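# Park the bike in the floor rack, kickstand up

## Task

Put the bicycle into the floor rack so that one of its wheels sits in the slot, pushed near the slot's closed end, with the kickstand fully retracted. When you finish, the bike must be motionless and touch nothing except the rack: no wall, furniture or loose item. The rack is free to slide, since it is not anchored. If the bike falls or ends up leaning, the task fails.

## Robot and tools

ROBOT. TidyBot++ is a single-arm mobile robot. The base is 0.54 m long, 0.50 m wide and 0.38 m high, and rolls on four driven casters. On top sits one 7-joint arm (joint_1_rad to joint_7_rad) with a two-finger gripper (gripper_pos). The shoulder is 0.12 m ahead of the base centre and 0.68 m up. Link lengths are 0.42 m (upper arm), 0.31 m (forearm) and 0.31 m (wrist to hand point). There are two cameras. base_camera is fixed on the base and faces forward. wrist_camera looks along the hand. The arm starts folded with the hand pointing down, reaching up to 0.08 m past the front of the base.

FRAMES. Base frame: origin on the floor under the base centre, x forward, y left, z up, in metres. hand_pose and hand_target are reported in this frame. They give the point between the finger pads. The hand's own z axis runs out along the fingers, and the fingers close along its y axis. Odometry frame: where the base frame was at scene start. base_odometry counts wheel rotation, so slip looks like travel. Its heading is in rad, positive to the left, within -3.142..3.142. base_tilt is in degrees, with forward and right lean positive.

move. This is the only tool that commands motion. The action keys are base, joints, target and speeds. cameras and blocking are extras. Keys in one action start together.
- base: an object holding any of translate_m (forward +, -2..2 m), strafe_m (left +, -2..2 m) and rotate_rad (counter-clockwise from above +, -6.3..6.3 rad). These are offsets relative to where the base last reported itself, along the base axes at the start of the command. They are not positions to go to.
- joints: absolute targets in rad, by name. joint_2_rad is limited to ±2.249 and joint_4_rad to ±2.579. joint_6_rad is limited to ±2.099. joints 1, 3, 5 and 7 turn without limit but take the short way round, so send steps under half a turn. joint_1_rad positive turns the arm clockwise from above, opposite to rotate_rad. joint_2_rad is 0 with the upper arm vertical, positive leaning forward. joint_4_rad is 0 with the arm straight, negative bending forward when joint_3_rad is 3.14. joint_6_rad negative bends the hand forward. joint_7_rad positive turns a down-pointing hand counter-clockwise. gripper_pos is an absolute value from 0 (open, pads about 85 mm apart) to 1 (closed, squeezing hard). The pad gap is about 85 x (1 - gripper_pos) mm.
- target: one list of 7 numbers [x, y, z, qw, qx, qy, qz]. It is an absolute hand pose in the base frame, in metres plus a unit quaternion. With target, joints may only hold gripper_pos. The solver chooses the joint angles itself and may swing the elbow. The hand path curves and can overshoot. Results within about 3 cm are typical. To correct, add (wanted position - hand_pose) to your last target's x, y, z. To hold still, resend hand_target, not hand_pose.
- speeds: top speeds for this action only. translate_m and strafe_m take 0.05..0.5 m/s. If you combine translate and strafe, give the speed under only one of them. rotate_rad takes 0.1..1.57 rad/s.
- cameras: a list of base_camera, wrist_camera or all. Omit it for all cameras, or pass [] for none.
- blocking: true or omitted returns once everything has stopped. false returns after about 0.5 s while motion continues. A later move replaces only the targets it names.
A move with no action just reports the state. Unknown keys make a call invalid. Values out of range get it refused, and the later calls in that reply are then skipped.

wait(seconds 0..10, cameras) lets time pass without new commands. stop(cameras) brakes all running motions, which then hold where they stopped. zoom_image(camera, region [x0, y0, x1, y1] in image pixels, at most 504 x 504) magnifies the latest image from that camera. base_camera images are 644x364. wrist_camera images are 644x476 and fisheye. read_manual returns licence texts only. finished_scene(scene: the current scene's number) ends the scene for good. The bike must then stay parked without the robot.

RESULT LINES. move gives done, or the worst status word. base_status, joint_status and hand_status each read moving, done, off_target (resting away from target, maybe still pushing), stopped, contact_stop, time_out, not_followed, torque_fault or limit_stop_at_motor_heat. Also reported: joint_positions, gripper_pos, hand_pose, hand_target, base_odometry, base_tilt, and motor_effort as a percent of the maximum, with the peak in brackets. on_its_own shows things the robot did uncommanded. Motor temperatures are listed per joint. pictures lists the order of the images. "joint command not followed" / "cause:" means a self-collision check withheld the targets. "pose unreachable" means a target was withheld. "ARM HIT" means the arm struck the base or itself. A base "done" only means the wheels turned. A blocked base may have stopped short, so check the images.

CAUTIONS. The arm does not avoid obstacles and keeps pushing when blocked. Nothing stops it from hitting the base. Low, close, forward-pointing targets tend to miss or collide. Driving or turning while the arm is caught more than about 0.6 m above the floor can tip the robot. So can reaching far out or swinging a stretched arm sideways. A sideways push or pull with a raised hand can lift wheels. Back away or retract the arm to right a lean. A torque sensor over its limit freezes the arm for 10 s; joints 1-4 have a 104.5 N m limit and joints 5-7 a 51.3 N m limit. Motors heat up when carrying a load, held outstretched or pushing. MOTOR HOT appears at 60 °C, and at 75 °C the arm sags until it has cooled, after which you resend targets. Loads make the arm droop, so do not command a loaded joint to its current reading. Small steps can fall short because of friction. Do not grip hard on parts still resting on something, and do not jerk, twist or swing heavy loads fast. Do not drop things, release moving parts, slam into things or shove hard. Brief outside tugs on a held part may happen. The rack can slide, so push gently. The bike must not fall, lean against anything, or end up tilted.

Each tool is called as name(argument=value, ...) on one line, values as JSON.

## Session

move()

Scene clock: 0.00 s.
Motor temperatures (°C): [39 39 32 36 41 41 46]
base_odometry: x=+0.000 y=+0.000 heading=+0.000
base_tilt: forward=+0.0 right=+0.0
base_status: not commanded
joint_positions: joint_1_rad=+0.017 joint_2_rad=-0.314 joint_3_rad=+3.099 joint_4_rad=-2.517 joint_5_rad=-0.022 joint_6_rad=-0.833 joint_7_rad=+1.527 gripper_pos=+0.000
joint_status: not commanded
motor_effort: joint_1_rad=-1 joint_2_rad=-1 joint_3_rad=+2 joint_4_rad=+13 joint_5_rad=+0 joint_6_rad=+1 joint_7_rad=+0
hand_pose: x=+0.2749 y=+0.0088 z=+0.5864 quat_wxyz=(-0.004, +0.998, -0.017, +0.053) (m; base frame)
hand_target: x=+0.2746 y=+0.0088 z=+0.5863 quat_wxyz=(-0.004, +0.998, -0.017, +0.053) (m; base frame)
hand_status: not commanded
pictures: base_camera, wrist_camera

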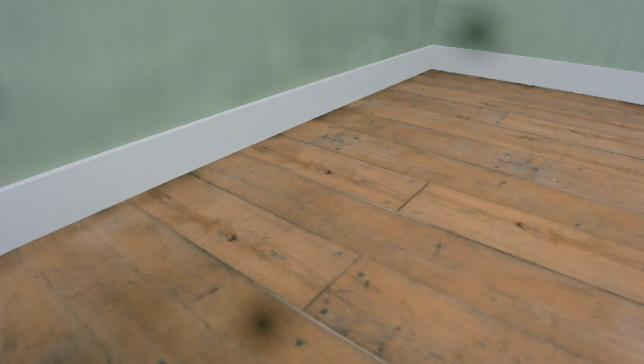

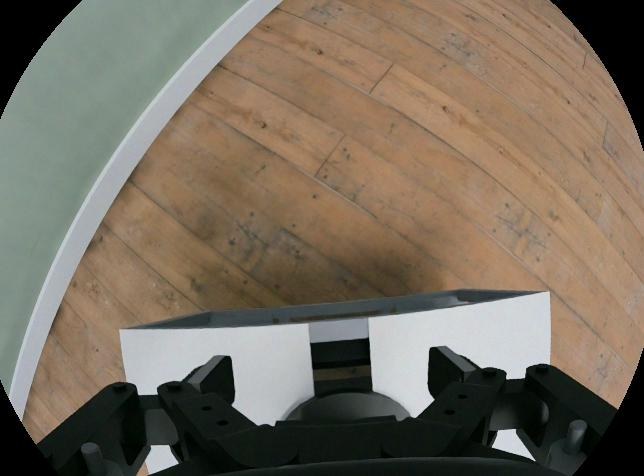

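move(joints={"joint_1_rad": 0.0, "joint_2_rad": -0.3, "joint_3_rad": 3.14, "joint_4_rad": -1.6, "joint_5_rad": 0.0, "joint_6_rad": -0.7, "joint_7_rad": 1.57}, base={"rotate_rad": -1.0})

move(base={"rotate_rad": -1.4})

move(base={"rotate_rad": -1.4})

Scene clock: 7.40 s.
Motor temperatures (°C): [39 39 32 36 41 41 46]
move: done
base_odometry: x=+0.000 y=+0.000 heading=-1.000
base_tilt: forward=-0.1 right=+0.0
base_status: done
joint_positions: joint_1_rad=+0.010 joint_2_rad=-0.314 joint_3_rad=+3.126 joint_4_rad=-1.620 joint_5_rad=-0.022 joint_6_rad=-0.777 joint_7_rad=+1.527 gripper_pos=+0.000
joint_status: all done
motor_effort: joint_1_rad=-1(2) joint_2_rad=-8(9) joint_3_rad=+2(4) joint_4_rad=+19(19) joint_5_rad=+0(2) joint_6_rad=+7(9) joint_7_rad=+0(1)
hand_pose: x=+0.5634 y=+0.0097 z=+1.0115 quat_wxyz=(-0.021, +0.863, -0.019, +0.504) (m; base frame)
hand_target: x=+0.5806 y=+0.0022 z=+1.0383 quat_wxyz=(+0.000, +0.841, +0.000, +0.540) (m; base frame)
hand_status: not commanded
pictures: base_camera, wrist_camera

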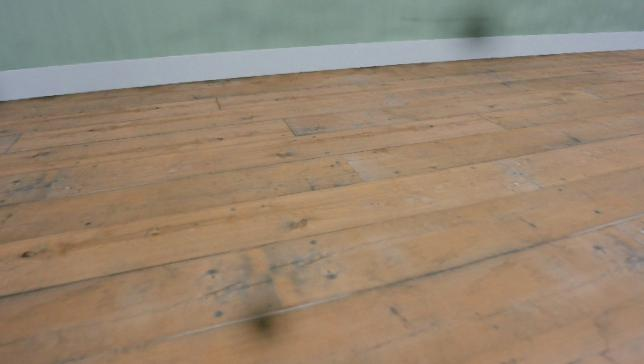

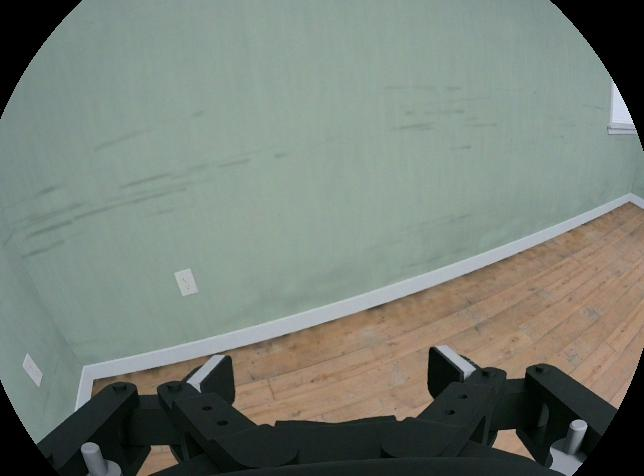

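Scene clock: 9.60 s.
Motor temperatures (°C): [39 39 32 36 41 41 46]
move: done
base_odometry: x=+0.000 y=+0.000 heading=-2.399
base_tilt: forward=-0.1 right=+0.0
base_status: done
joint_positions: joint_1_rad=+0.005 joint_2_rad=-0.308 joint_3_rad=+3.135 joint_4_rad=-1.620 joint_5_rad=-0.022 joint_6_rad=-0.774 joint_7_rad=+1.527 gripper_pos=+0.000
joint_status: not commanded
motor_effort: joint_1_rad=-1(2) joint_2_rad=-8(10) joint_3_rad=+2(4) joint_4_rad=+19(20) joint_5_rad=+0(1) joint_6_rad=+7(9) joint_7_rad=+0(0)
hand_pose: x=+0.5661 y=+0.0073 z=+1.0095 quat_wxyz=(-0.021, +0.864, -0.021, +0.503) (m; base frame)
hand_target: x=+0.5806 y=+0.0022 z=+1.0383 quat_wxyz=(+0.000, +0.841, +0.000, +0.540) (m; base frame)
hand_status: not commanded
pictures: base_camera, wrist_camera

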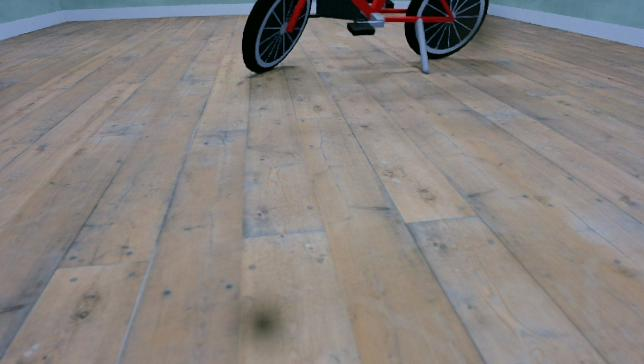

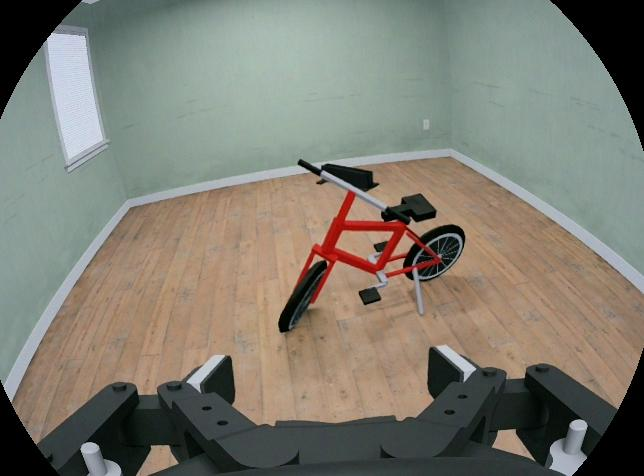

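Scene clock: 11.80 s.
Motor temperatures (°C): [39 39 32 36 41 41 46]
move: done
base_odometry: x=+0.000 y=+0.000 heading=+2.484
base_tilt: forward=-0.2 right=+0.0
base_status: done
joint_positions: joint_1_rad=+0.003 joint_2_rad=-0.307 joint_3_rad=+3.139 joint_4_rad=-1.620 joint_5_rad=-0.022 joint_6_rad=-0.774 joint_7_rad=+1.527 gripper_pos=+0.000
joint_status: not commanded
motor_effort: joint_1_rad=-1(3) joint_2_rad=-8(10) joint_3_rad=+2(4) joint_4_rad=+18(20) joint_5_rad=+0(1) joint_6_rad=+8(9) joint_7_rad=+0(0)
hand_pose: x=+0.5665 y=+0.0061 z=+1.0094 quat_wxyz=(-0.021, +0.864, -0.022, +0.503) (m; base frame)
hand_target: x=+0.5806 y=+0.0022 z=+1.0383 quat_wxyz=(+0.000, +0.841, +0.000, +0.540) (m; base frame)
hand_status: not commanded
pictures: base_camera, wrist_camera

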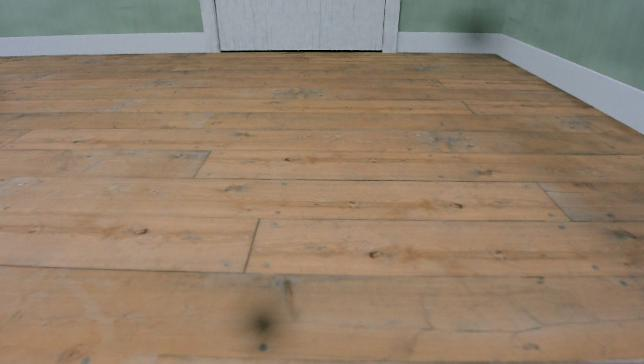

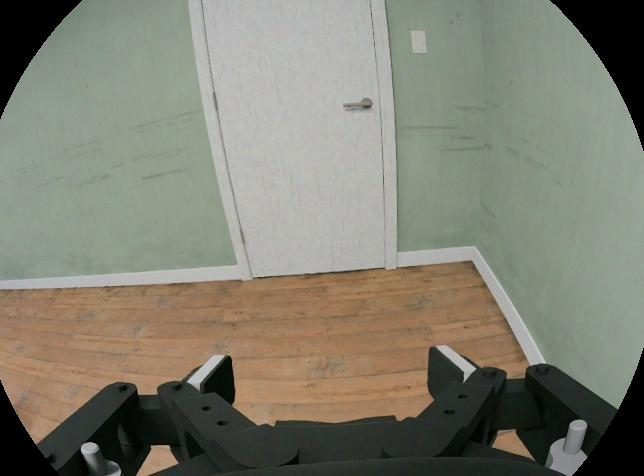

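move(base={"rotate_rad": 1.4})

zoom_image(camera="wrist_camera", region=[270, 130, 490, 340])

zoom_image(camera="base_camera", region=[230, 0, 500, 90])

Scene clock: 17.17 s.
Motor temperatures (°C): [39 38 32 36 41 41 46]
move: done
base_odometry: x=+0.000 y=+0.000 heading=-2.399
base_tilt: forward=-0.1 right=+0.0
base_status: done
joint_positions: joint_1_rad=-0.001 joint_2_rad=-0.307 joint_3_rad=+3.138 joint_4_rad=-1.620 joint_5_rad=-0.022 joint_6_rad=-0.774 joint_7_rad=+1.527 gripper_pos=+0.000
joint_status: not commanded
motor_effort: joint_1_rad=+0(2) joint_2_rad=-8(10) joint_3_rad=+2(4) joint_4_rad=+19(20) joint_5_rad=+0(1) joint_6_rad=+8(9) joint_7_rad=+0(0)
hand_pose: x=+0.5665 y=+0.0084 z=+1.0094 quat_wxyz=(-0.022, +0.864, -0.020, +0.503) (m; base frame)
hand_target: x=+0.5806 y=+0.0022 z=+1.0383 quat_wxyz=(+0.000, +0.841, +0.000, +0.540) (m; base frame)
hand_status: not commanded
pictures: base_camera, wrist_camera

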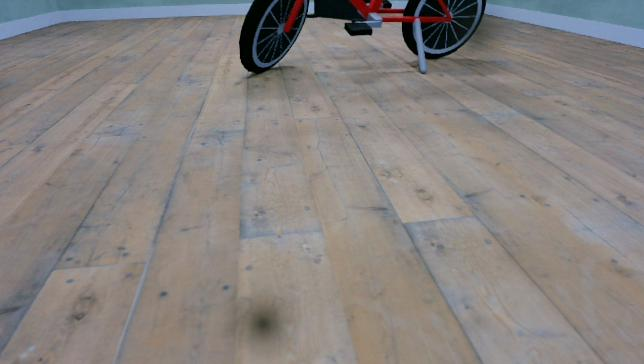

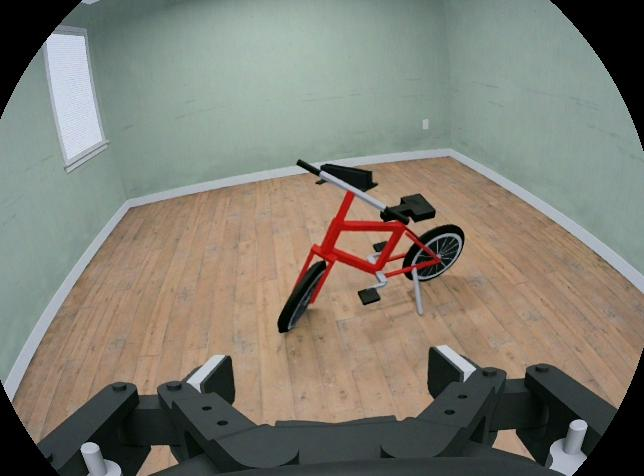

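Scaled by 2.291.

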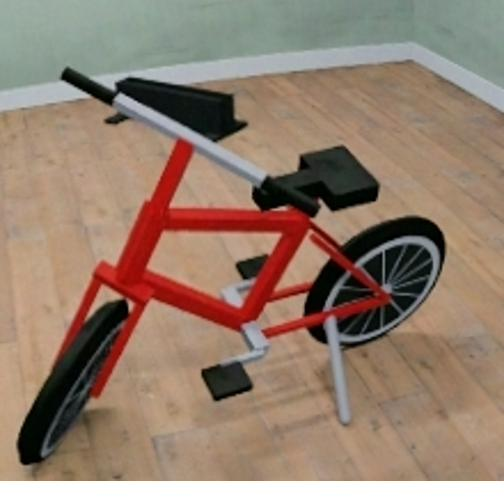

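Scaled by 1.867.

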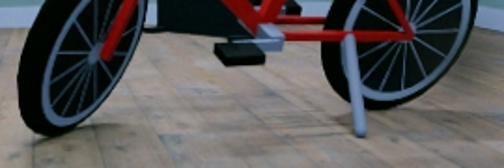

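move(base={"translate_m": 1.1, "strafe_m": 1.1})

move(base={"translate_m": 1.4, "rotate_rad": -0.8})

Scene clock: 53.70 s.
Motor temperatures (°C): [39 38 32 36 41 41 46]
move: done
base_odometry: x=-0.067 y=-1.554 heading=-2.399
base_tilt: forward=-0.1 right=-0.1
base_status: done
joint_positions: joint_1_rad=-0.001 joint_2_rad=-0.303 joint_3_rad=+3.138 joint_4_rad=-1.620 joint_5_rad=-0.022 joint_6_rad=-0.773 joint_7_rad=+1.527 gripper_pos=+0.000
joint_status: not commanded
motor_effort: joint_1_rad=-1(2) joint_2_rad=-9(12) joint_3_rad=+2(4) joint_4_rad=+20(20) joint_5_rad=+0(1) joint_6_rad=+8(9) joint_7_rad=+0(0)
hand_pose: x=+0.5678 y=+0.0081 z=+1.0081 quat_wxyz=(-0.022, +0.865, -0.020, +0.502) (m; base frame)
hand_target: x=+0.5806 y=+0.0022 z=+1.0383 quat_wxyz=(+0.000, +0.841, +0.000, +0.540) (m; base frame)
hand_status: not commanded
pictures: base_camera, wrist_camera

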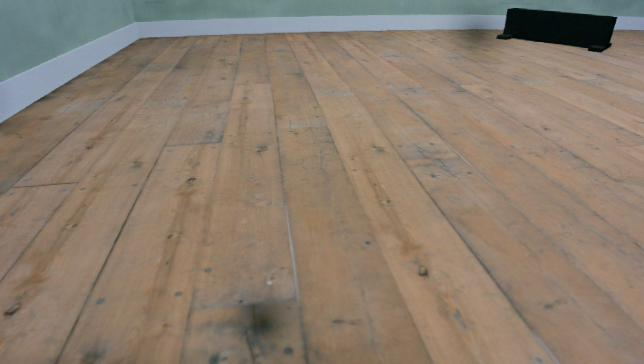

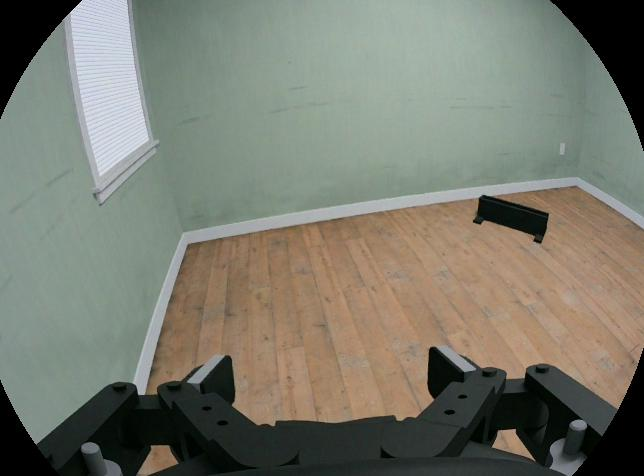

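Scene clock: 57.50 s.
Motor temperatures (°C): [39 38 32 36 41 41 46]
move: done
base_odometry: x=-1.099 y=-2.501 heading=+3.084
base_tilt: forward=+0.0 right=+0.0
base_status: done
joint_positions: joint_1_rad=-0.001 joint_2_rad=-0.300 joint_3_rad=+3.138 joint_4_rad=-1.619 joint_5_rad=-0.022 joint_6_rad=-0.772 joint_7_rad=+1.527 gripper_pos=+0.000
joint_status: not commanded
motor_effort: joint_1_rad=-1(2) joint_2_rad=-9(11) joint_3_rad=+2(5) joint_4_rad=+19(20) joint_5_rad=+0(1) joint_6_rad=+8(9) joint_7_rad=+0(0)
hand_pose: x=+0.5690 y=+0.0081 z=+1.0071 quat_wxyz=(-0.022, +0.865, -0.020, +0.501) (m; base frame)
hand_target: x=+0.5806 y=+0.0022 z=+1.0383 quat_wxyz=(+0.000, +0.841, +0.000, +0.540) (m; base frame)
hand_status: not commanded
pictures: base_camera, wrist_camera

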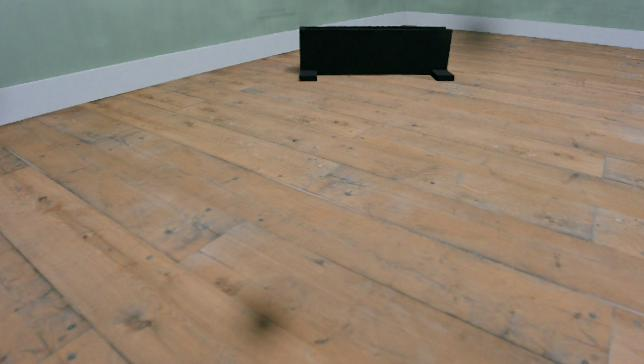

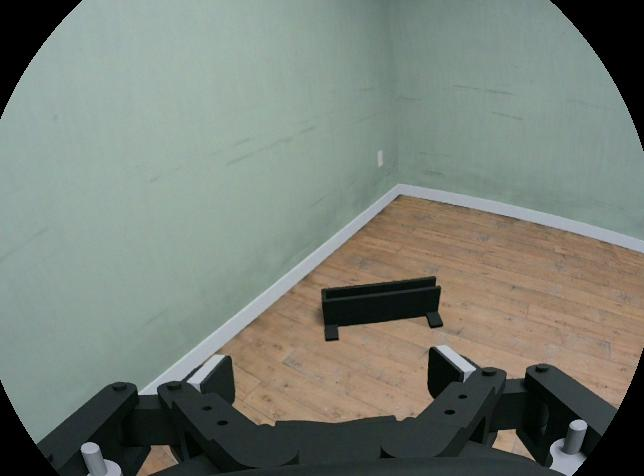

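zoom_image(camera="wrist_camera", region=[310, 260, 460, 350])

Scaled by 3.360.

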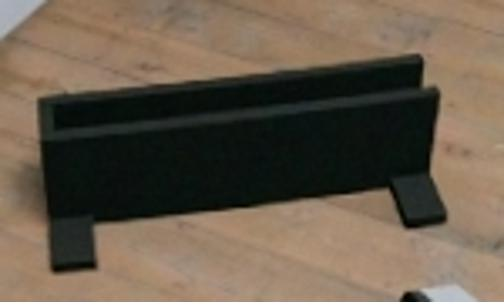

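move(base={"translate_m": 0.98, "strafe_m": -0.34, "rotate_rad": 0.077}, joints={"joint_1_rad": 0.0, "joint_2_rad": 1.1, "joint_3_rad": 3.14, "joint_4_rad": -1.65, "joint_5_rad": 0.0, "joint_6_rad": -0.4, "joint_7_rad": 3.14})

Scene clock: 100.43 s.
Motor temperatures (°C): [39 38 32 36 41 41 45]
move: done
base_odometry: x=-2.057 y=-2.104 heading=-3.122
base_tilt: forward=+0.0 right=+0.0
base_status: done
joint_positions: joint_1_rad=-0.002 joint_2_rad=+1.096 joint_3_rad=+3.136 joint_4_rad=-1.625 joint_5_rad=-0.022 joint_6_rad=-0.469 joint_7_rad=+3.062 gripper_pos=+0.000
joint_status: all done
motor_effort: joint_1_rad=-1(3) joint_2_rad=-38(41) joint_3_rad=+1(5) joint_4_rad=+5(20) joint_5_rad=+0(2) joint_6_rad=+0(10) joint_7_rad=+0(1)
hand_pose: x=+0.6064 y=+0.0088 z=+0.2763 quat_wxyz=(-0.022, +0.739, +0.673, -0.013) (m; base frame)
hand_target: x=+0.6113 y=+0.0023 z=+0.2708 quat_wxyz=(-0.003, +0.707, +0.707, -0.002) (m; base frame)
hand_status: not commanded
pictures: base_camera, wrist_camera

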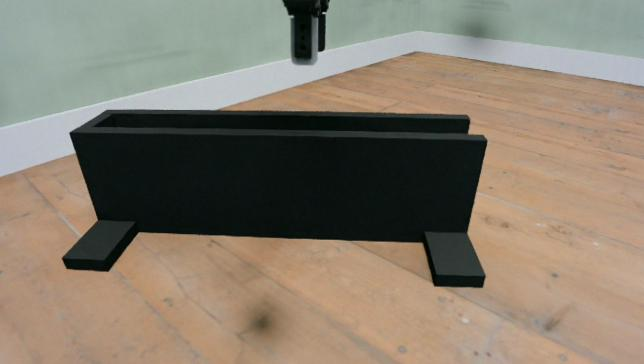

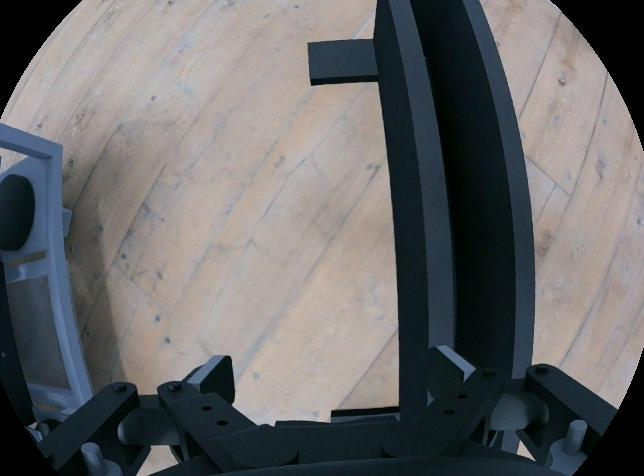

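move(base={"translate_m": 0.088, "strafe_m": 0.05}, speeds={"translate_m": 0.2}, joints={"joint_2_rad": 1.295, "joint_4_rad": -1.55, "joint_6_rad": -0.245, "joint_7_rad": 3.24, "joint_5_rad": 0.02})

Scene clock: 112.97 s.
Motor temperatures (°C): [39 38 32 36 41 41 45]
move: done
base_odometry: x=-2.145 y=-2.156 heading=-3.122
base_tilt: forward=-0.2 right=+0.0
base_status: done
joint_positions: joint_1_rad=-0.002 joint_2_rad=+1.295 joint_3_rad=+3.136 joint_4_rad=-1.570 joint_5_rad=-0.022 joint_6_rad=-0.318 joint_7_rad=+3.161 gripper_pos=+0.000
joint_status: all done
motor_effort: joint_1_rad=-1(3) joint_2_rad=-39(41) joint_3_rad=+1(2) joint_4_rad=+3(7) joint_5_rad=+0(1) joint_6_rad=+0(2) joint_7_rad=+0(1)
hand_pose: x=+0.5970 y=+0.0076 z=+0.1832 quat_wxyz=(-0.019, +0.706, +0.708, -0.010) (m; base frame)
hand_target: x=+0.6318 y=+0.0008 z=+0.1849 quat_wxyz=(+0.020, +0.664, +0.747, +0.016) (m; base frame)
hand_status: not commanded
pictures: base_camera, wrist_camera

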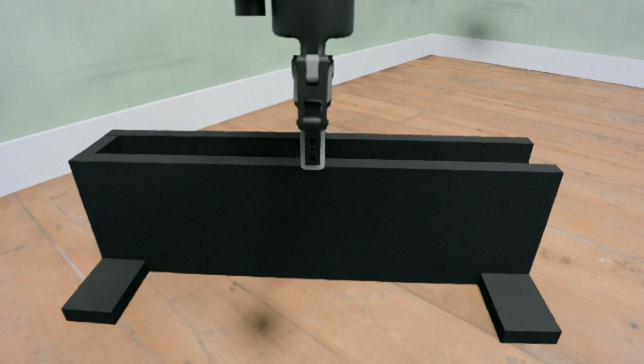

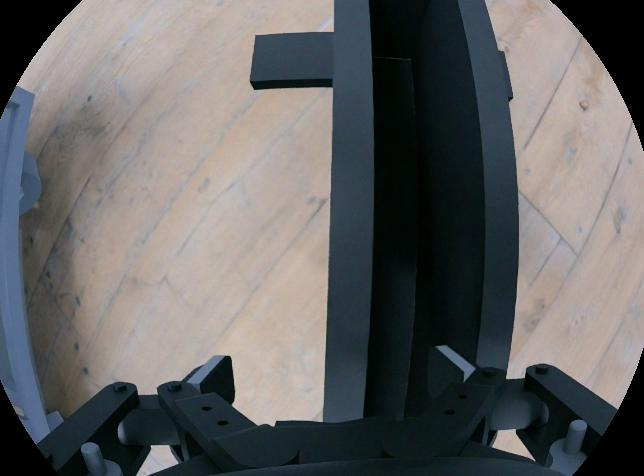

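move(joints={"joint_2_rad": 1.477, "joint_4_rad": -1.411, "joint_6_rad": -0.16})

Scene clock: 120.67 s.
Motor temperatures (°C): [39 38 32 36 41 41 45]
move: off_target
base_odometry: x=-2.144 y=-2.156 heading=-3.122
base_tilt: forward=+0.0 right=+0.0
base_status: not commanded
joint_positions: joint_1_rad=-0.002 joint_2_rad=+1.434 joint_3_rad=+3.136 joint_4_rad=-1.442 joint_5_rad=-0.022 joint_6_rad=-0.240 joint_7_rad=+3.163 gripper_pos=+0.000
joint_status: joint_2_rad off_target (ended at +1.434, target +1.477); the others done
motor_effort: joint_1_rad=+0(2) joint_2_rad=-31(40) joint_3_rad=+1(2) joint_4_rad=+5(11) joint_5_rad=+0(1) joint_6_rad=+2(6) joint_7_rad=+0(0)
hand_pose: x=+0.6263 y=+0.0073 z=+0.1246 quat_wxyz=(+0.005, +0.706, +0.708, +0.013) (m; base frame)
hand_target: x=+0.6459 y=+0.0013 z=+0.1070 quat_wxyz=(+0.036, +0.663, +0.747, +0.030) (m; base frame)
hand_status: not commanded
pictures: base_camera, wrist_camera

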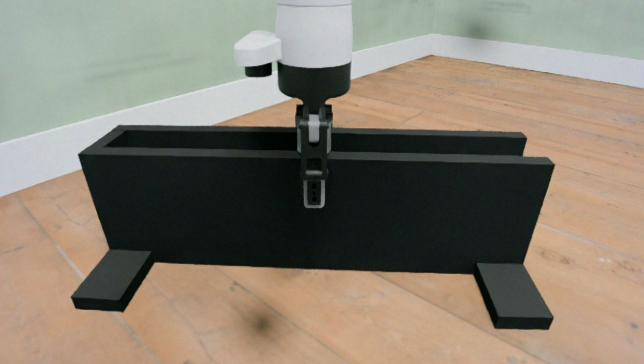

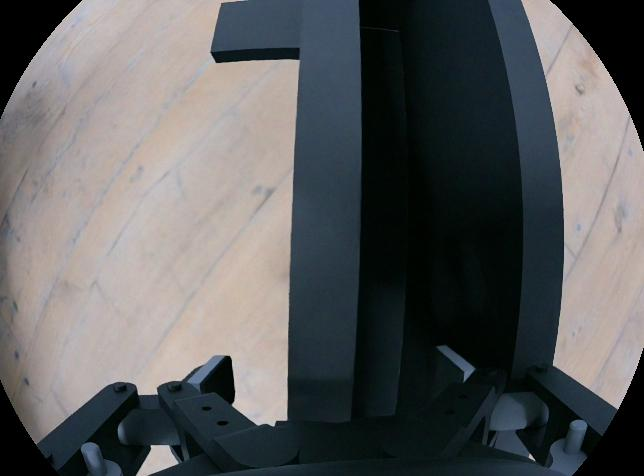

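move(joints={"gripper_pos": 1.0})

Scene clock: 129.13 s.
Motor temperatures (°C): [39 38 32 36 41 41 45]
move: off_target
base_odometry: x=-2.145 y=-2.156 heading=-3.122
base_tilt: forward=+0.0 right=+0.0
base_status: not commanded
joint_positions: joint_1_rad=-0.001 joint_2_rad=+1.463 joint_3_rad=+3.136 joint_4_rad=-1.427 joint_5_rad=-0.021 joint_6_rad=-0.224 joint_7_rad=+3.169 gripper_pos=+0.795
joint_status: gripper_pos off_target (ended at +0.795, target +1.000)
motor_effort: joint_1_rad=-1(3) joint_2_rad=-35(39) joint_3_rad=+1(2) joint_4_rad=+5(8) joint_5_rad=+2(7) joint_6_rad=+7(10) joint_7_rad=+2(7)
hand_pose: x=+0.6242 y=+0.0068 z=+0.1115 quat_wxyz=(+0.006, +0.704, +0.710, +0.013) (m; base frame)
hand_target: x=+0.6459 y=+0.0013 z=+0.1070 quat_wxyz=(+0.036, +0.663, +0.747, +0.030) (m; base frame)
hand_status: not commanded
pictures: base_camera, wrist_camera

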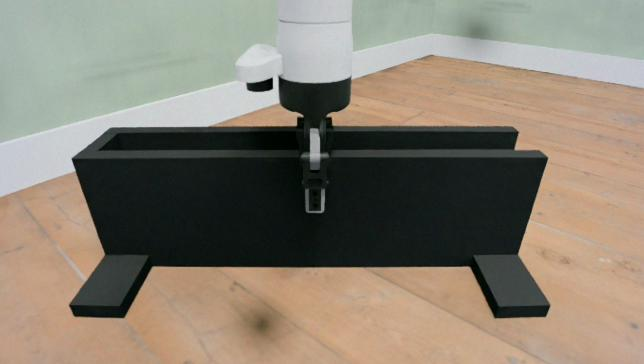

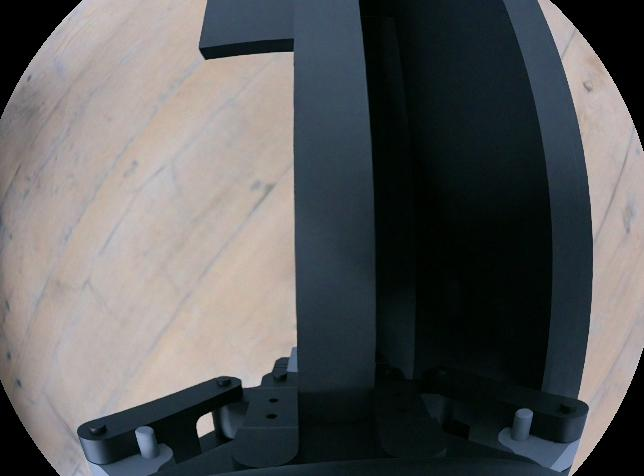

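move(base={"translate_m": -0.3}, speeds={"translate_m": 0.12})

Scene clock: 135.37 s.
Motor temperatures (°C): [39 38 32 36 41 41 45]
move: done
base_odometry: x=-1.844 y=-2.150 heading=-3.122
base_tilt: forward=-0.1 right=+0.0
base_status: done
joint_positions: joint_1_rad=-0.001 joint_2_rad=+1.461 joint_3_rad=+3.137 joint_4_rad=-1.412 joint_5_rad=-0.021 joint_6_rad=-0.214 joint_7_rad=+3.170 gripper_pos=+0.795
joint_status: not commanded
motor_effort: joint_1_rad=-1(2) joint_2_rad=-36(38) joint_3_rad=-1(2) joint_4_rad=+4(5) joint_5_rad=+0(2) joint_6_rad=+4(7) joint_7_rad=+0(2)
hand_pose: x=+0.6378 y=+0.0065 z=+0.1142 quat_wxyz=(+0.016, +0.703, +0.710, +0.023) (m; base frame)
hand_target: x=+0.6459 y=+0.0013 z=+0.1070 quat_wxyz=(+0.036, +0.663, +0.747, +0.030) (m; base frame)
hand_status: not commanded
pictures: base_camera, wrist_camera

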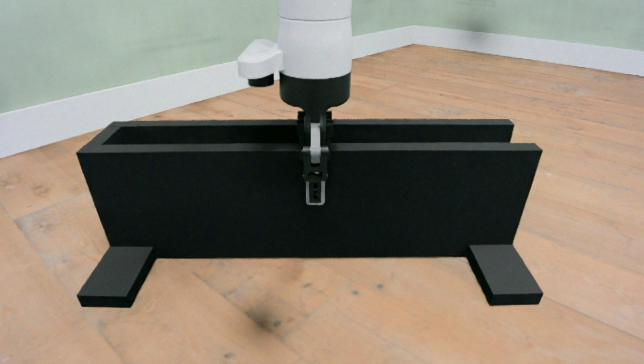

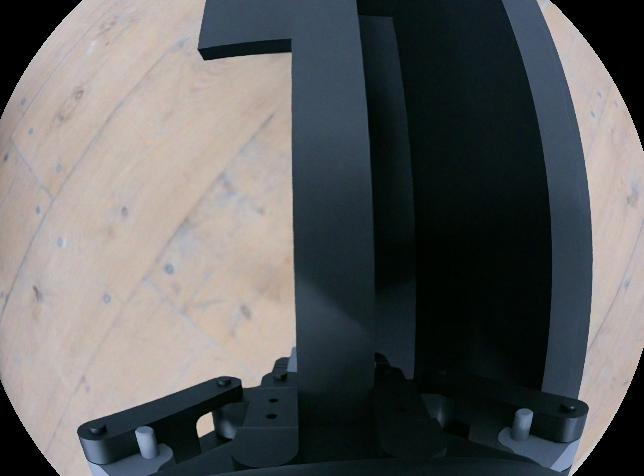

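move(base={"translate_m": -1.6}, speeds={"translate_m": 0.25}, cameras=["base_camera"])

move(base={"rotate_rad": 0.5}, speeds={"rotate_rad": 0.25})

Scene clock: 146.40 s.
Motor temperatures (°C): [39 38 32 36 41 41 45]
move: done
base_odometry: x=-0.245 y=-2.119 heading=-3.122
base_tilt: forward=+0.0 right=+0.0
base_status: done
joint_positions: joint_1_rad=-0.001 joint_2_rad=+1.460 joint_3_rad=+3.137 joint_4_rad=-1.405 joint_5_rad=-0.021 joint_6_rad=-0.209 joint_7_rad=+3.170 gripper_pos=+0.795
joint_status: not commanded
motor_effort: joint_1_rad=-1(3) joint_2_rad=-37(39) joint_3_rad=+0(1) joint_4_rad=+4(7) joint_5_rad=+0(1) joint_6_rad=+6(6) joint_7_rad=+0(0)
hand_pose: x=+0.6439 y=+0.0063 z=+0.1155 quat_wxyz=(+0.021, +0.703, +0.710, +0.027) (m; base frame)
hand_target: x=+0.6459 y=+0.0013 z=+0.1070 quat_wxyz=(+0.036, +0.663, +0.747, +0.030) (m; base frame)
hand_status: not commanded
pictures: base_camera

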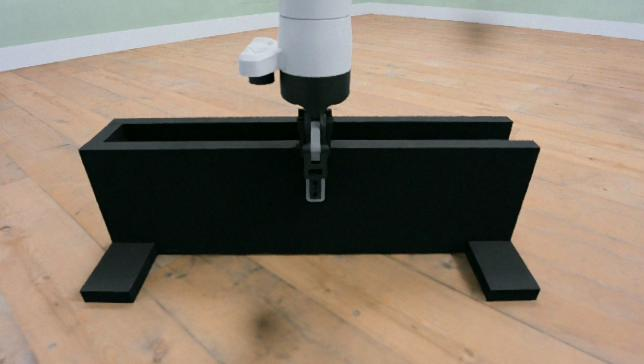

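Scene clock: 148.93 s.
Motor temperatures (°C): [39 38 32 36 41 41 45]
move: done
base_odometry: x=-0.245 y=-2.119 heading=-2.622
base_tilt: forward=-0.1 right=+0.0
base_status: done
joint_positions: joint_1_rad=+0.007 joint_2_rad=+1.460 joint_3_rad=+3.145 joint_4_rad=-1.405 joint_5_rad=-0.021 joint_6_rad=-0.209 joint_7_rad=+3.170 gripper_pos=+0.795
joint_status: not commanded
motor_effort: joint_1_rad=-2(8) joint_2_rad=-35(37) joint_3_rad=+1(4) joint_4_rad=+6(6) joint_5_rad=+1(2) joint_6_rad=+8(8) joint_7_rad=+0(1)
hand_pose: x=+0.6439 y=-0.0030 z=+0.1154 quat_wxyz=(+0.024, +0.706, +0.707, +0.024) (m; base frame)
hand_target: x=+0.6459 y=+0.0013 z=+0.1070 quat_wxyz=(+0.036, +0.663, +0.747, +0.030) (m; base frame)
hand_status: not commanded
pictures: base_camera, wrist_camera

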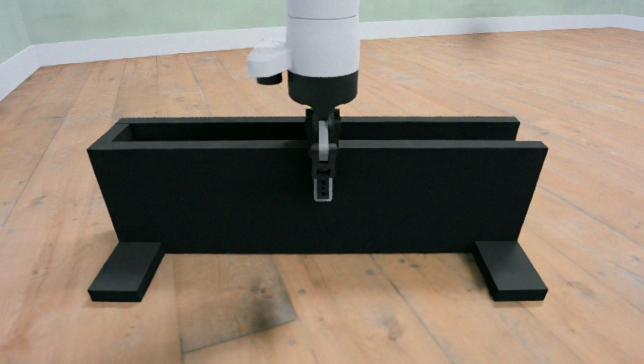

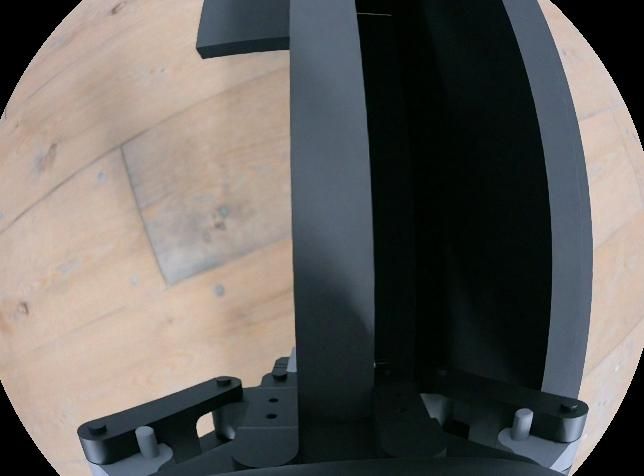

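move(base={"rotate_rad": 0.54}, speeds={"rotate_rad": 0.25})

Scene clock: 155.80 s.
Motor temperatures (°C): [39 38 32 36 41 41 45]
move: done
base_odometry: x=-0.245 y=-2.119 heading=-2.083
base_tilt: forward=+0.0 right=+0.1
base_status: done
joint_positions: joint_1_rad=+0.007 joint_2_rad=+1.459 joint_3_rad=+3.148 joint_4_rad=-1.405 joint_5_rad=-0.021 joint_6_rad=-0.209 joint_7_rad=+3.170 gripper_pos=+0.795
joint_status: not commanded
motor_effort: joint_1_rad=-2(9) joint_2_rad=-36(36) joint_3_rad=+1(3) joint_4_rad=+5(6) joint_5_rad=+1(2) joint_6_rad=+6(8) joint_7_rad=+0(1)
hand_pose: x=+0.6441 y=-0.0047 z=+0.1155 quat_wxyz=(+0.025, +0.706, +0.707, +0.023) (m; base frame)
hand_target: x=+0.6459 y=+0.0013 z=+0.1070 quat_wxyz=(+0.036, +0.663, +0.747, +0.030) (m; base frame)
hand_status: not commanded
pictures: base_camera, wrist_camera

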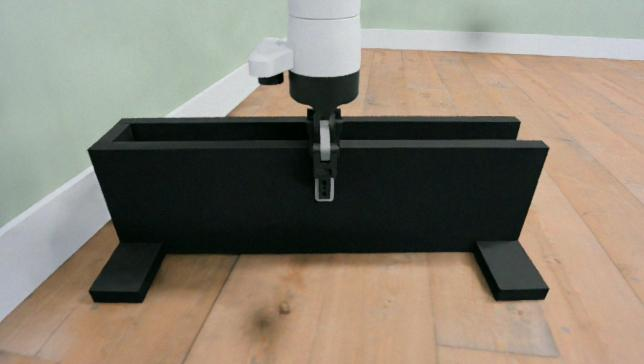

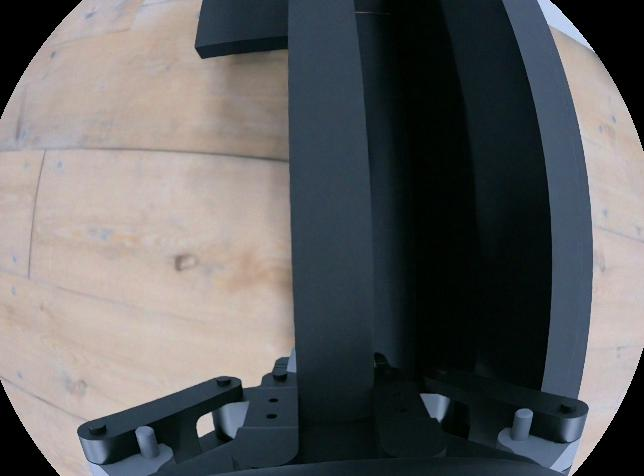

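move(base={"translate_m": -0.965, "strafe_m": -0.43}, speeds={"translate_m": 0.22})

Scene clock: 167.93 s.
Motor temperatures (°C): [39 39 32 36 41 41 45]
move: done
base_odometry: x=-0.147 y=-1.067 heading=-2.082
base_tilt: forward=-0.1 right=-0.1
base_status: done
joint_positions: joint_1_rad=-0.002 joint_2_rad=+1.458 joint_3_rad=+3.145 joint_4_rad=-1.400 joint_5_rad=-0.021 joint_6_rad=-0.201 joint_7_rad=+3.170 gripper_pos=+0.795
joint_status: not commanded
motor_effort: joint_1_rad=-2(2) joint_2_rad=-37(38) joint_3_rad=+0(4) joint_4_rad=+4(5) joint_5_rad=+0(1) joint_6_rad=+4(7) joint_7_rad=+0(1)
hand_pose: x=+0.6505 y=+0.0019 z=+0.1170 quat_wxyz=(+0.029, +0.703, +0.710, +0.029) (m; base frame)
hand_target: x=+0.6459 y=+0.0013 z=+0.1070 quat_wxyz=(+0.036, +0.663, +0.747, +0.030) (m; base frame)
hand_status: not commanded
pictures: base_camera, wrist_camera

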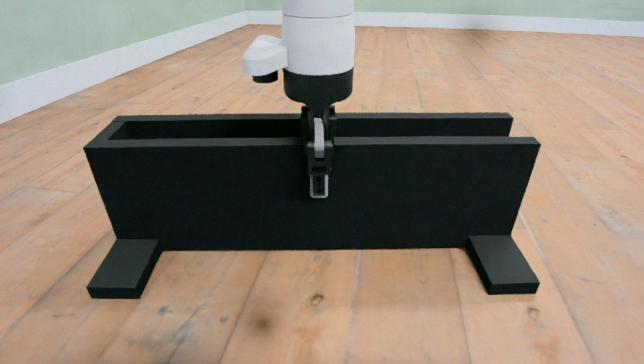

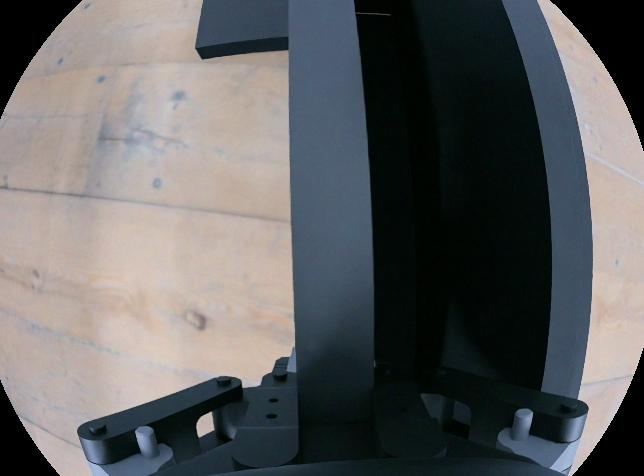

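move(joints={"gripper_pos": 0.4}, cameras=[])

move(joints={"joint_2_rad": 1.1, "joint_4_rad": -1.65, "joint_6_rad": -0.4}, cameras=[])

move(joints={"joint_1_rad": 0.6, "joint_2_rad": 0.0, "joint_3_rad": 3.14, "joint_4_rad": -1.3, "joint_5_rad": 0.0, "joint_6_rad": -1.15, "joint_7_rad": 1.57}, base={"translate_m": -0.3}, speeds={"translate_m": 0.3})

Scene clock: 172.80 s.
Motor temperatures (°C): [39 39 32 36 41 41 45]
move: done
base_odometry: x=-0.147 y=-1.067 heading=-2.082
base_tilt: forward=-0.1 right=+0.0
base_status: not commanded
joint_positions: joint_1_rad=-0.002 joint_2_rad=+1.471 joint_3_rad=+3.145 joint_4_rad=-1.400 joint_5_rad=-0.021 joint_6_rad=-0.194 joint_7_rad=+3.170 gripper_pos=+0.400
joint_status: all done
motor_effort: joint_1_rad=-1(2) joint_2_rad=-40(41) joint_3_rad=+1(1) joint_4_rad=+3(6) joint_5_rad=+0(0) joint_6_rad=+1(6) joint_7_rad=+0(0)
hand_pose: x=+0.6455 y=+0.0019 z=+0.1105 quat_wxyz=(+0.027, +0.703, +0.710, +0.027) (m; base frame)
hand_target: x=+0.6459 y=+0.0013 z=+0.1070 quat_wxyz=(+0.036, +0.663, +0.747, +0.030) (m; base frame)
hand_status: not commanded
pictures: none
No camera images: "cameras" was empty.

Scene clock: 174.40 s.
Motor temperatures (°C): [39 39 32 36 41 41 45]
move: done
base_odometry: x=-0.147 y=-1.067 heading=-2.082
base_tilt: forward=-0.1 right=+0.0
base_status: not commanded
joint_positions: joint_1_rad=-0.002 joint_2_rad=+1.113 joint_3_rad=+3.145 joint_4_rad=-1.623 joint_5_rad=-0.021 joint_6_rad=-0.326 joint_7_rad=+3.170 gripper_pos=+0.400
joint_status: all done
motor_effort: joint_1_rad=-1(1) joint_2_rad=-38(43) joint_3_rad=+1(2) joint_4_rad=+6(6) joint_5_rad=+0(1) joint_6_rad=+1(2) joint_7_rad=+0(0)
hand_pose: x=+0.6450 y=+0.0028 z=+0.2685 quat_wxyz=(+0.027, +0.703, +0.710, +0.029) (m; base frame)
hand_target: x=+0.6114 y=-0.0001 z=+0.2708 quat_wxyz=(-0.001, +0.664, +0.747, -0.005) (m; base frame)
hand_status: not commanded
pictures: none
No camera images: "cameras" was empty.

Scene clock: 177.23 s.
Motor temperatures (°C): [39 39 32 36 41 41 45]
move: done
base_odometry: x=+0.000 y=-0.806 heading=-2.082
base_tilt: forward=-0.1 right=+0.0
base_status: done
joint_positions: joint_1_rad=+0.590 joint_2_rad=+0.010 joint_3_rad=+3.145 joint_4_rad=-1.321 joint_5_rad=-0.021 joint_6_rad=-1.079 joint_7_rad=+1.649 gripper_pos=+0.400
joint_status: all done
motor_effort: joint_1_rad=+0(3) joint_2_rad=-19(42) joint_3_rad=+2(3) joint_4_rad=+18(19) joint_5_rad=+0(2) joint_6_rad=+6(7) joint_7_rad=+0(1)
hand_pose: x=+0.5522 y=-0.2834 z=+0.9459 quat_wxyz=(+0.108, +0.903, -0.239, +0.341) (m; base frame)
hand_target: x=+0.5340 y=-0.2813 z=+0.9469 quat_wxyz=(+0.100, +0.899, -0.278, +0.324) (m; base frame)
hand_status: not commanded
pictures: base_camera, wrist_camera

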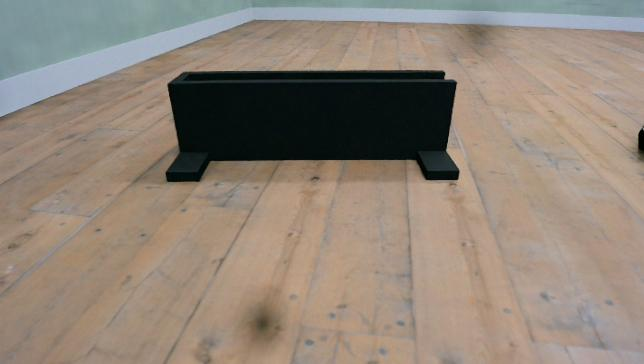

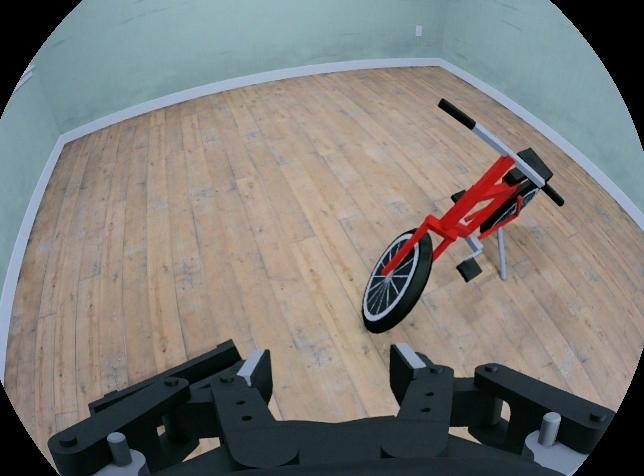

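zoom_image(camera="wrist_camera", region=[350, 80, 590, 350])

Scaled by 1.867.

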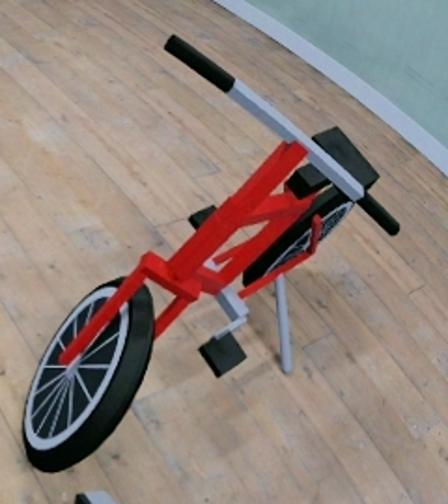

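move(base={"translate_m": 0.1, "strafe_m": -1.15}, speeds={"strafe_m": 0.3}, joints={"joint_1_rad": 0.0, "joint_2_rad": 0.405, "joint_3_rad": 3.14, "joint_4_rad": -0.857, "joint_5_rad": 0.0, "joint_6_rad": -1.95, "joint_7_rad": 1.85, "gripper_pos": 0.0})

Scene clock: 230.63 s.
Motor temperatures (°C): [39 38 32 36 41 41 45]
move: done
base_odometry: x=-1.052 y=-0.330 heading=-2.083
base_tilt: forward=-0.1 right=+0.1
base_status: done
joint_positions: joint_1_rad=+0.005 joint_2_rad=+0.395 joint_3_rad=+3.145 joint_4_rad=-0.881 joint_5_rad=-0.021 joint_6_rad=-1.877 joint_7_rad=+1.773 gripper_pos=+0.000
joint_status: all done
motor_effort: joint_1_rad=+0(3) joint_2_rad=-29(30) joint_3_rad=+2(4) joint_4_rad=+14(19) joint_5_rad=+0(1) joint_6_rad=+0(7) joint_7_rad=+0(1)
hand_pose: x=+0.5782 y=+0.0044 z=+0.8503 quat_wxyz=(-0.010, +0.995, +0.100, -0.005) (m; base frame)
hand_target: x=+0.5623 y=+0.0019 z=+0.8536 quat_wxyz=(-0.005, +0.990, +0.140, -0.035) (m; base frame)
hand_status: not commanded
pictures: base_camera, wrist_camera

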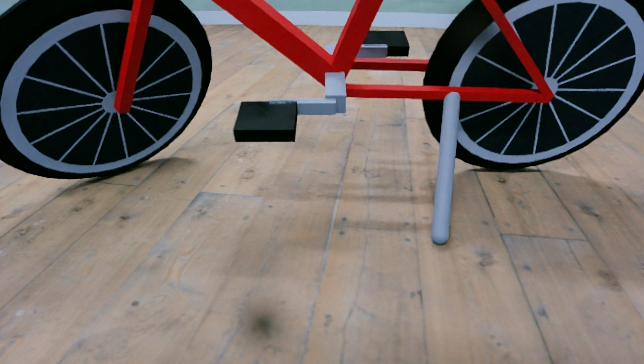

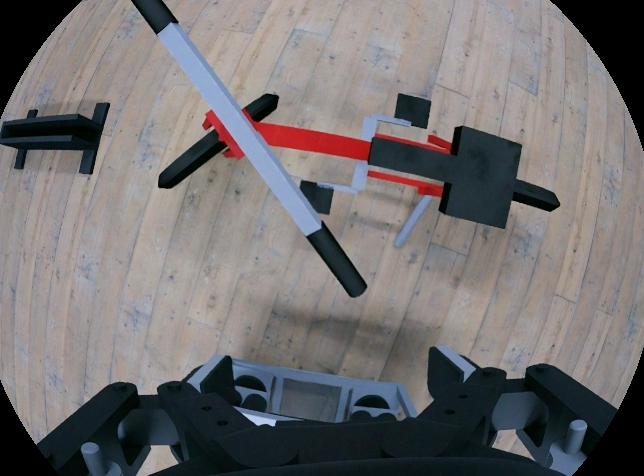

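move(base={"translate_m": 0.1, "strafe_m": 0.06}, speeds={"translate_m": 0.15}, joints={"joint_5_rad": 0.02, "joint_7_rad": 2.43})

Scene clock: 252.80 s.
Motor temperatures (°C): [39 38 32 36 41 41 45]
move: done
base_odometry: x=-1.049 y=-0.446 heading=-2.083
base_tilt: forward=-0.1 right=+0.0
base_status: done
joint_positions: joint_1_rad=+0.003 joint_2_rad=+0.402 joint_3_rad=+3.145 joint_4_rad=-0.880 joint_5_rad=-0.021 joint_6_rad=-1.880 joint_7_rad=+2.354 gripper_pos=+0.000
joint_status: all done
motor_effort: joint_1_rad=-1(2) joint_2_rad=-29(31) joint_3_rad=+1(2) joint_4_rad=+14(15) joint_5_rad=+0(1) joint_6_rad=+0(1) joint_7_rad=+0(1)
hand_pose: x=+0.5786 y=+0.0050 z=+0.8474 quat_wxyz=(-0.013, +0.924, +0.382, -0.006) (m; base frame)
hand_target: x=+0.5623 y=-0.0039 z=+0.8536 quat_wxyz=(-0.006, +0.910, +0.414, -0.036) (m; base frame)
hand_status: not commanded
pictures: base_camera, wrist_camera

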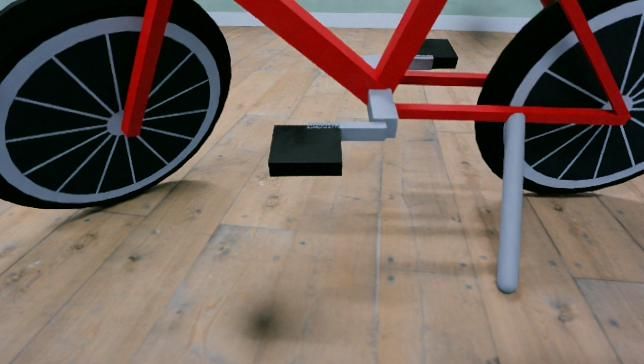

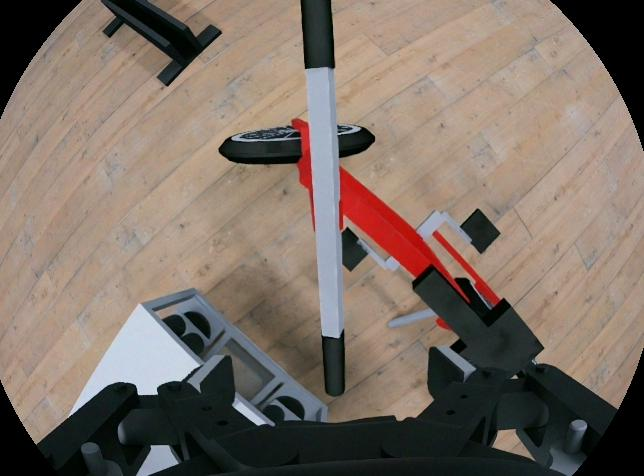

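move(joints={"joint_1_rad": -0.015, "joint_2_rad": 0.438, "joint_4_rad": -1.195, "joint_6_rad": -1.46}, cameras=["wrist_camera"])

Scene clock: 270.43 s.
Motor temperatures (°C): [39 38 32 36 41 41 45]
move: done
base_odometry: x=-1.049 y=-0.446 heading=-2.083
base_tilt: forward=-0.1 right=+0.1
base_status: not commanded
joint_positions: joint_1_rad=-0.004 joint_2_rad=+0.434 joint_3_rad=+3.145 joint_4_rad=-1.170 joint_5_rad=-0.021 joint_6_rad=-1.535 joint_7_rad=+2.354 gripper_pos=+0.000
joint_status: all done
motor_effort: joint_1_rad=-1(2) joint_2_rad=-31(33) joint_3_rad=+2(2) joint_4_rad=+15(16) joint_5_rad=+0(1) joint_6_rad=+1(2) joint_7_rad=+0(0)
hand_pose: x=+0.6111 y=+0.0084 z=+0.7420 quat_wxyz=(-0.009, +0.924, +0.382, +0.005) (m; base frame)
hand_target: x=+0.6263 y=+0.0035 z=+0.7325 quat_wxyz=(+0.019, +0.905, +0.425, +0.018) (m; base frame)
hand_status: not commanded
pictures: wrist_camera

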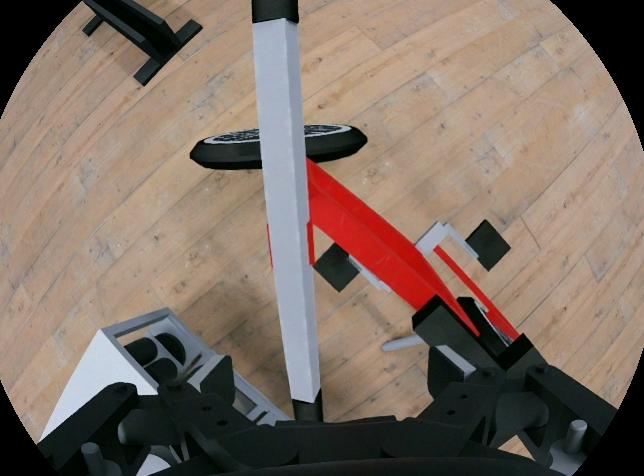

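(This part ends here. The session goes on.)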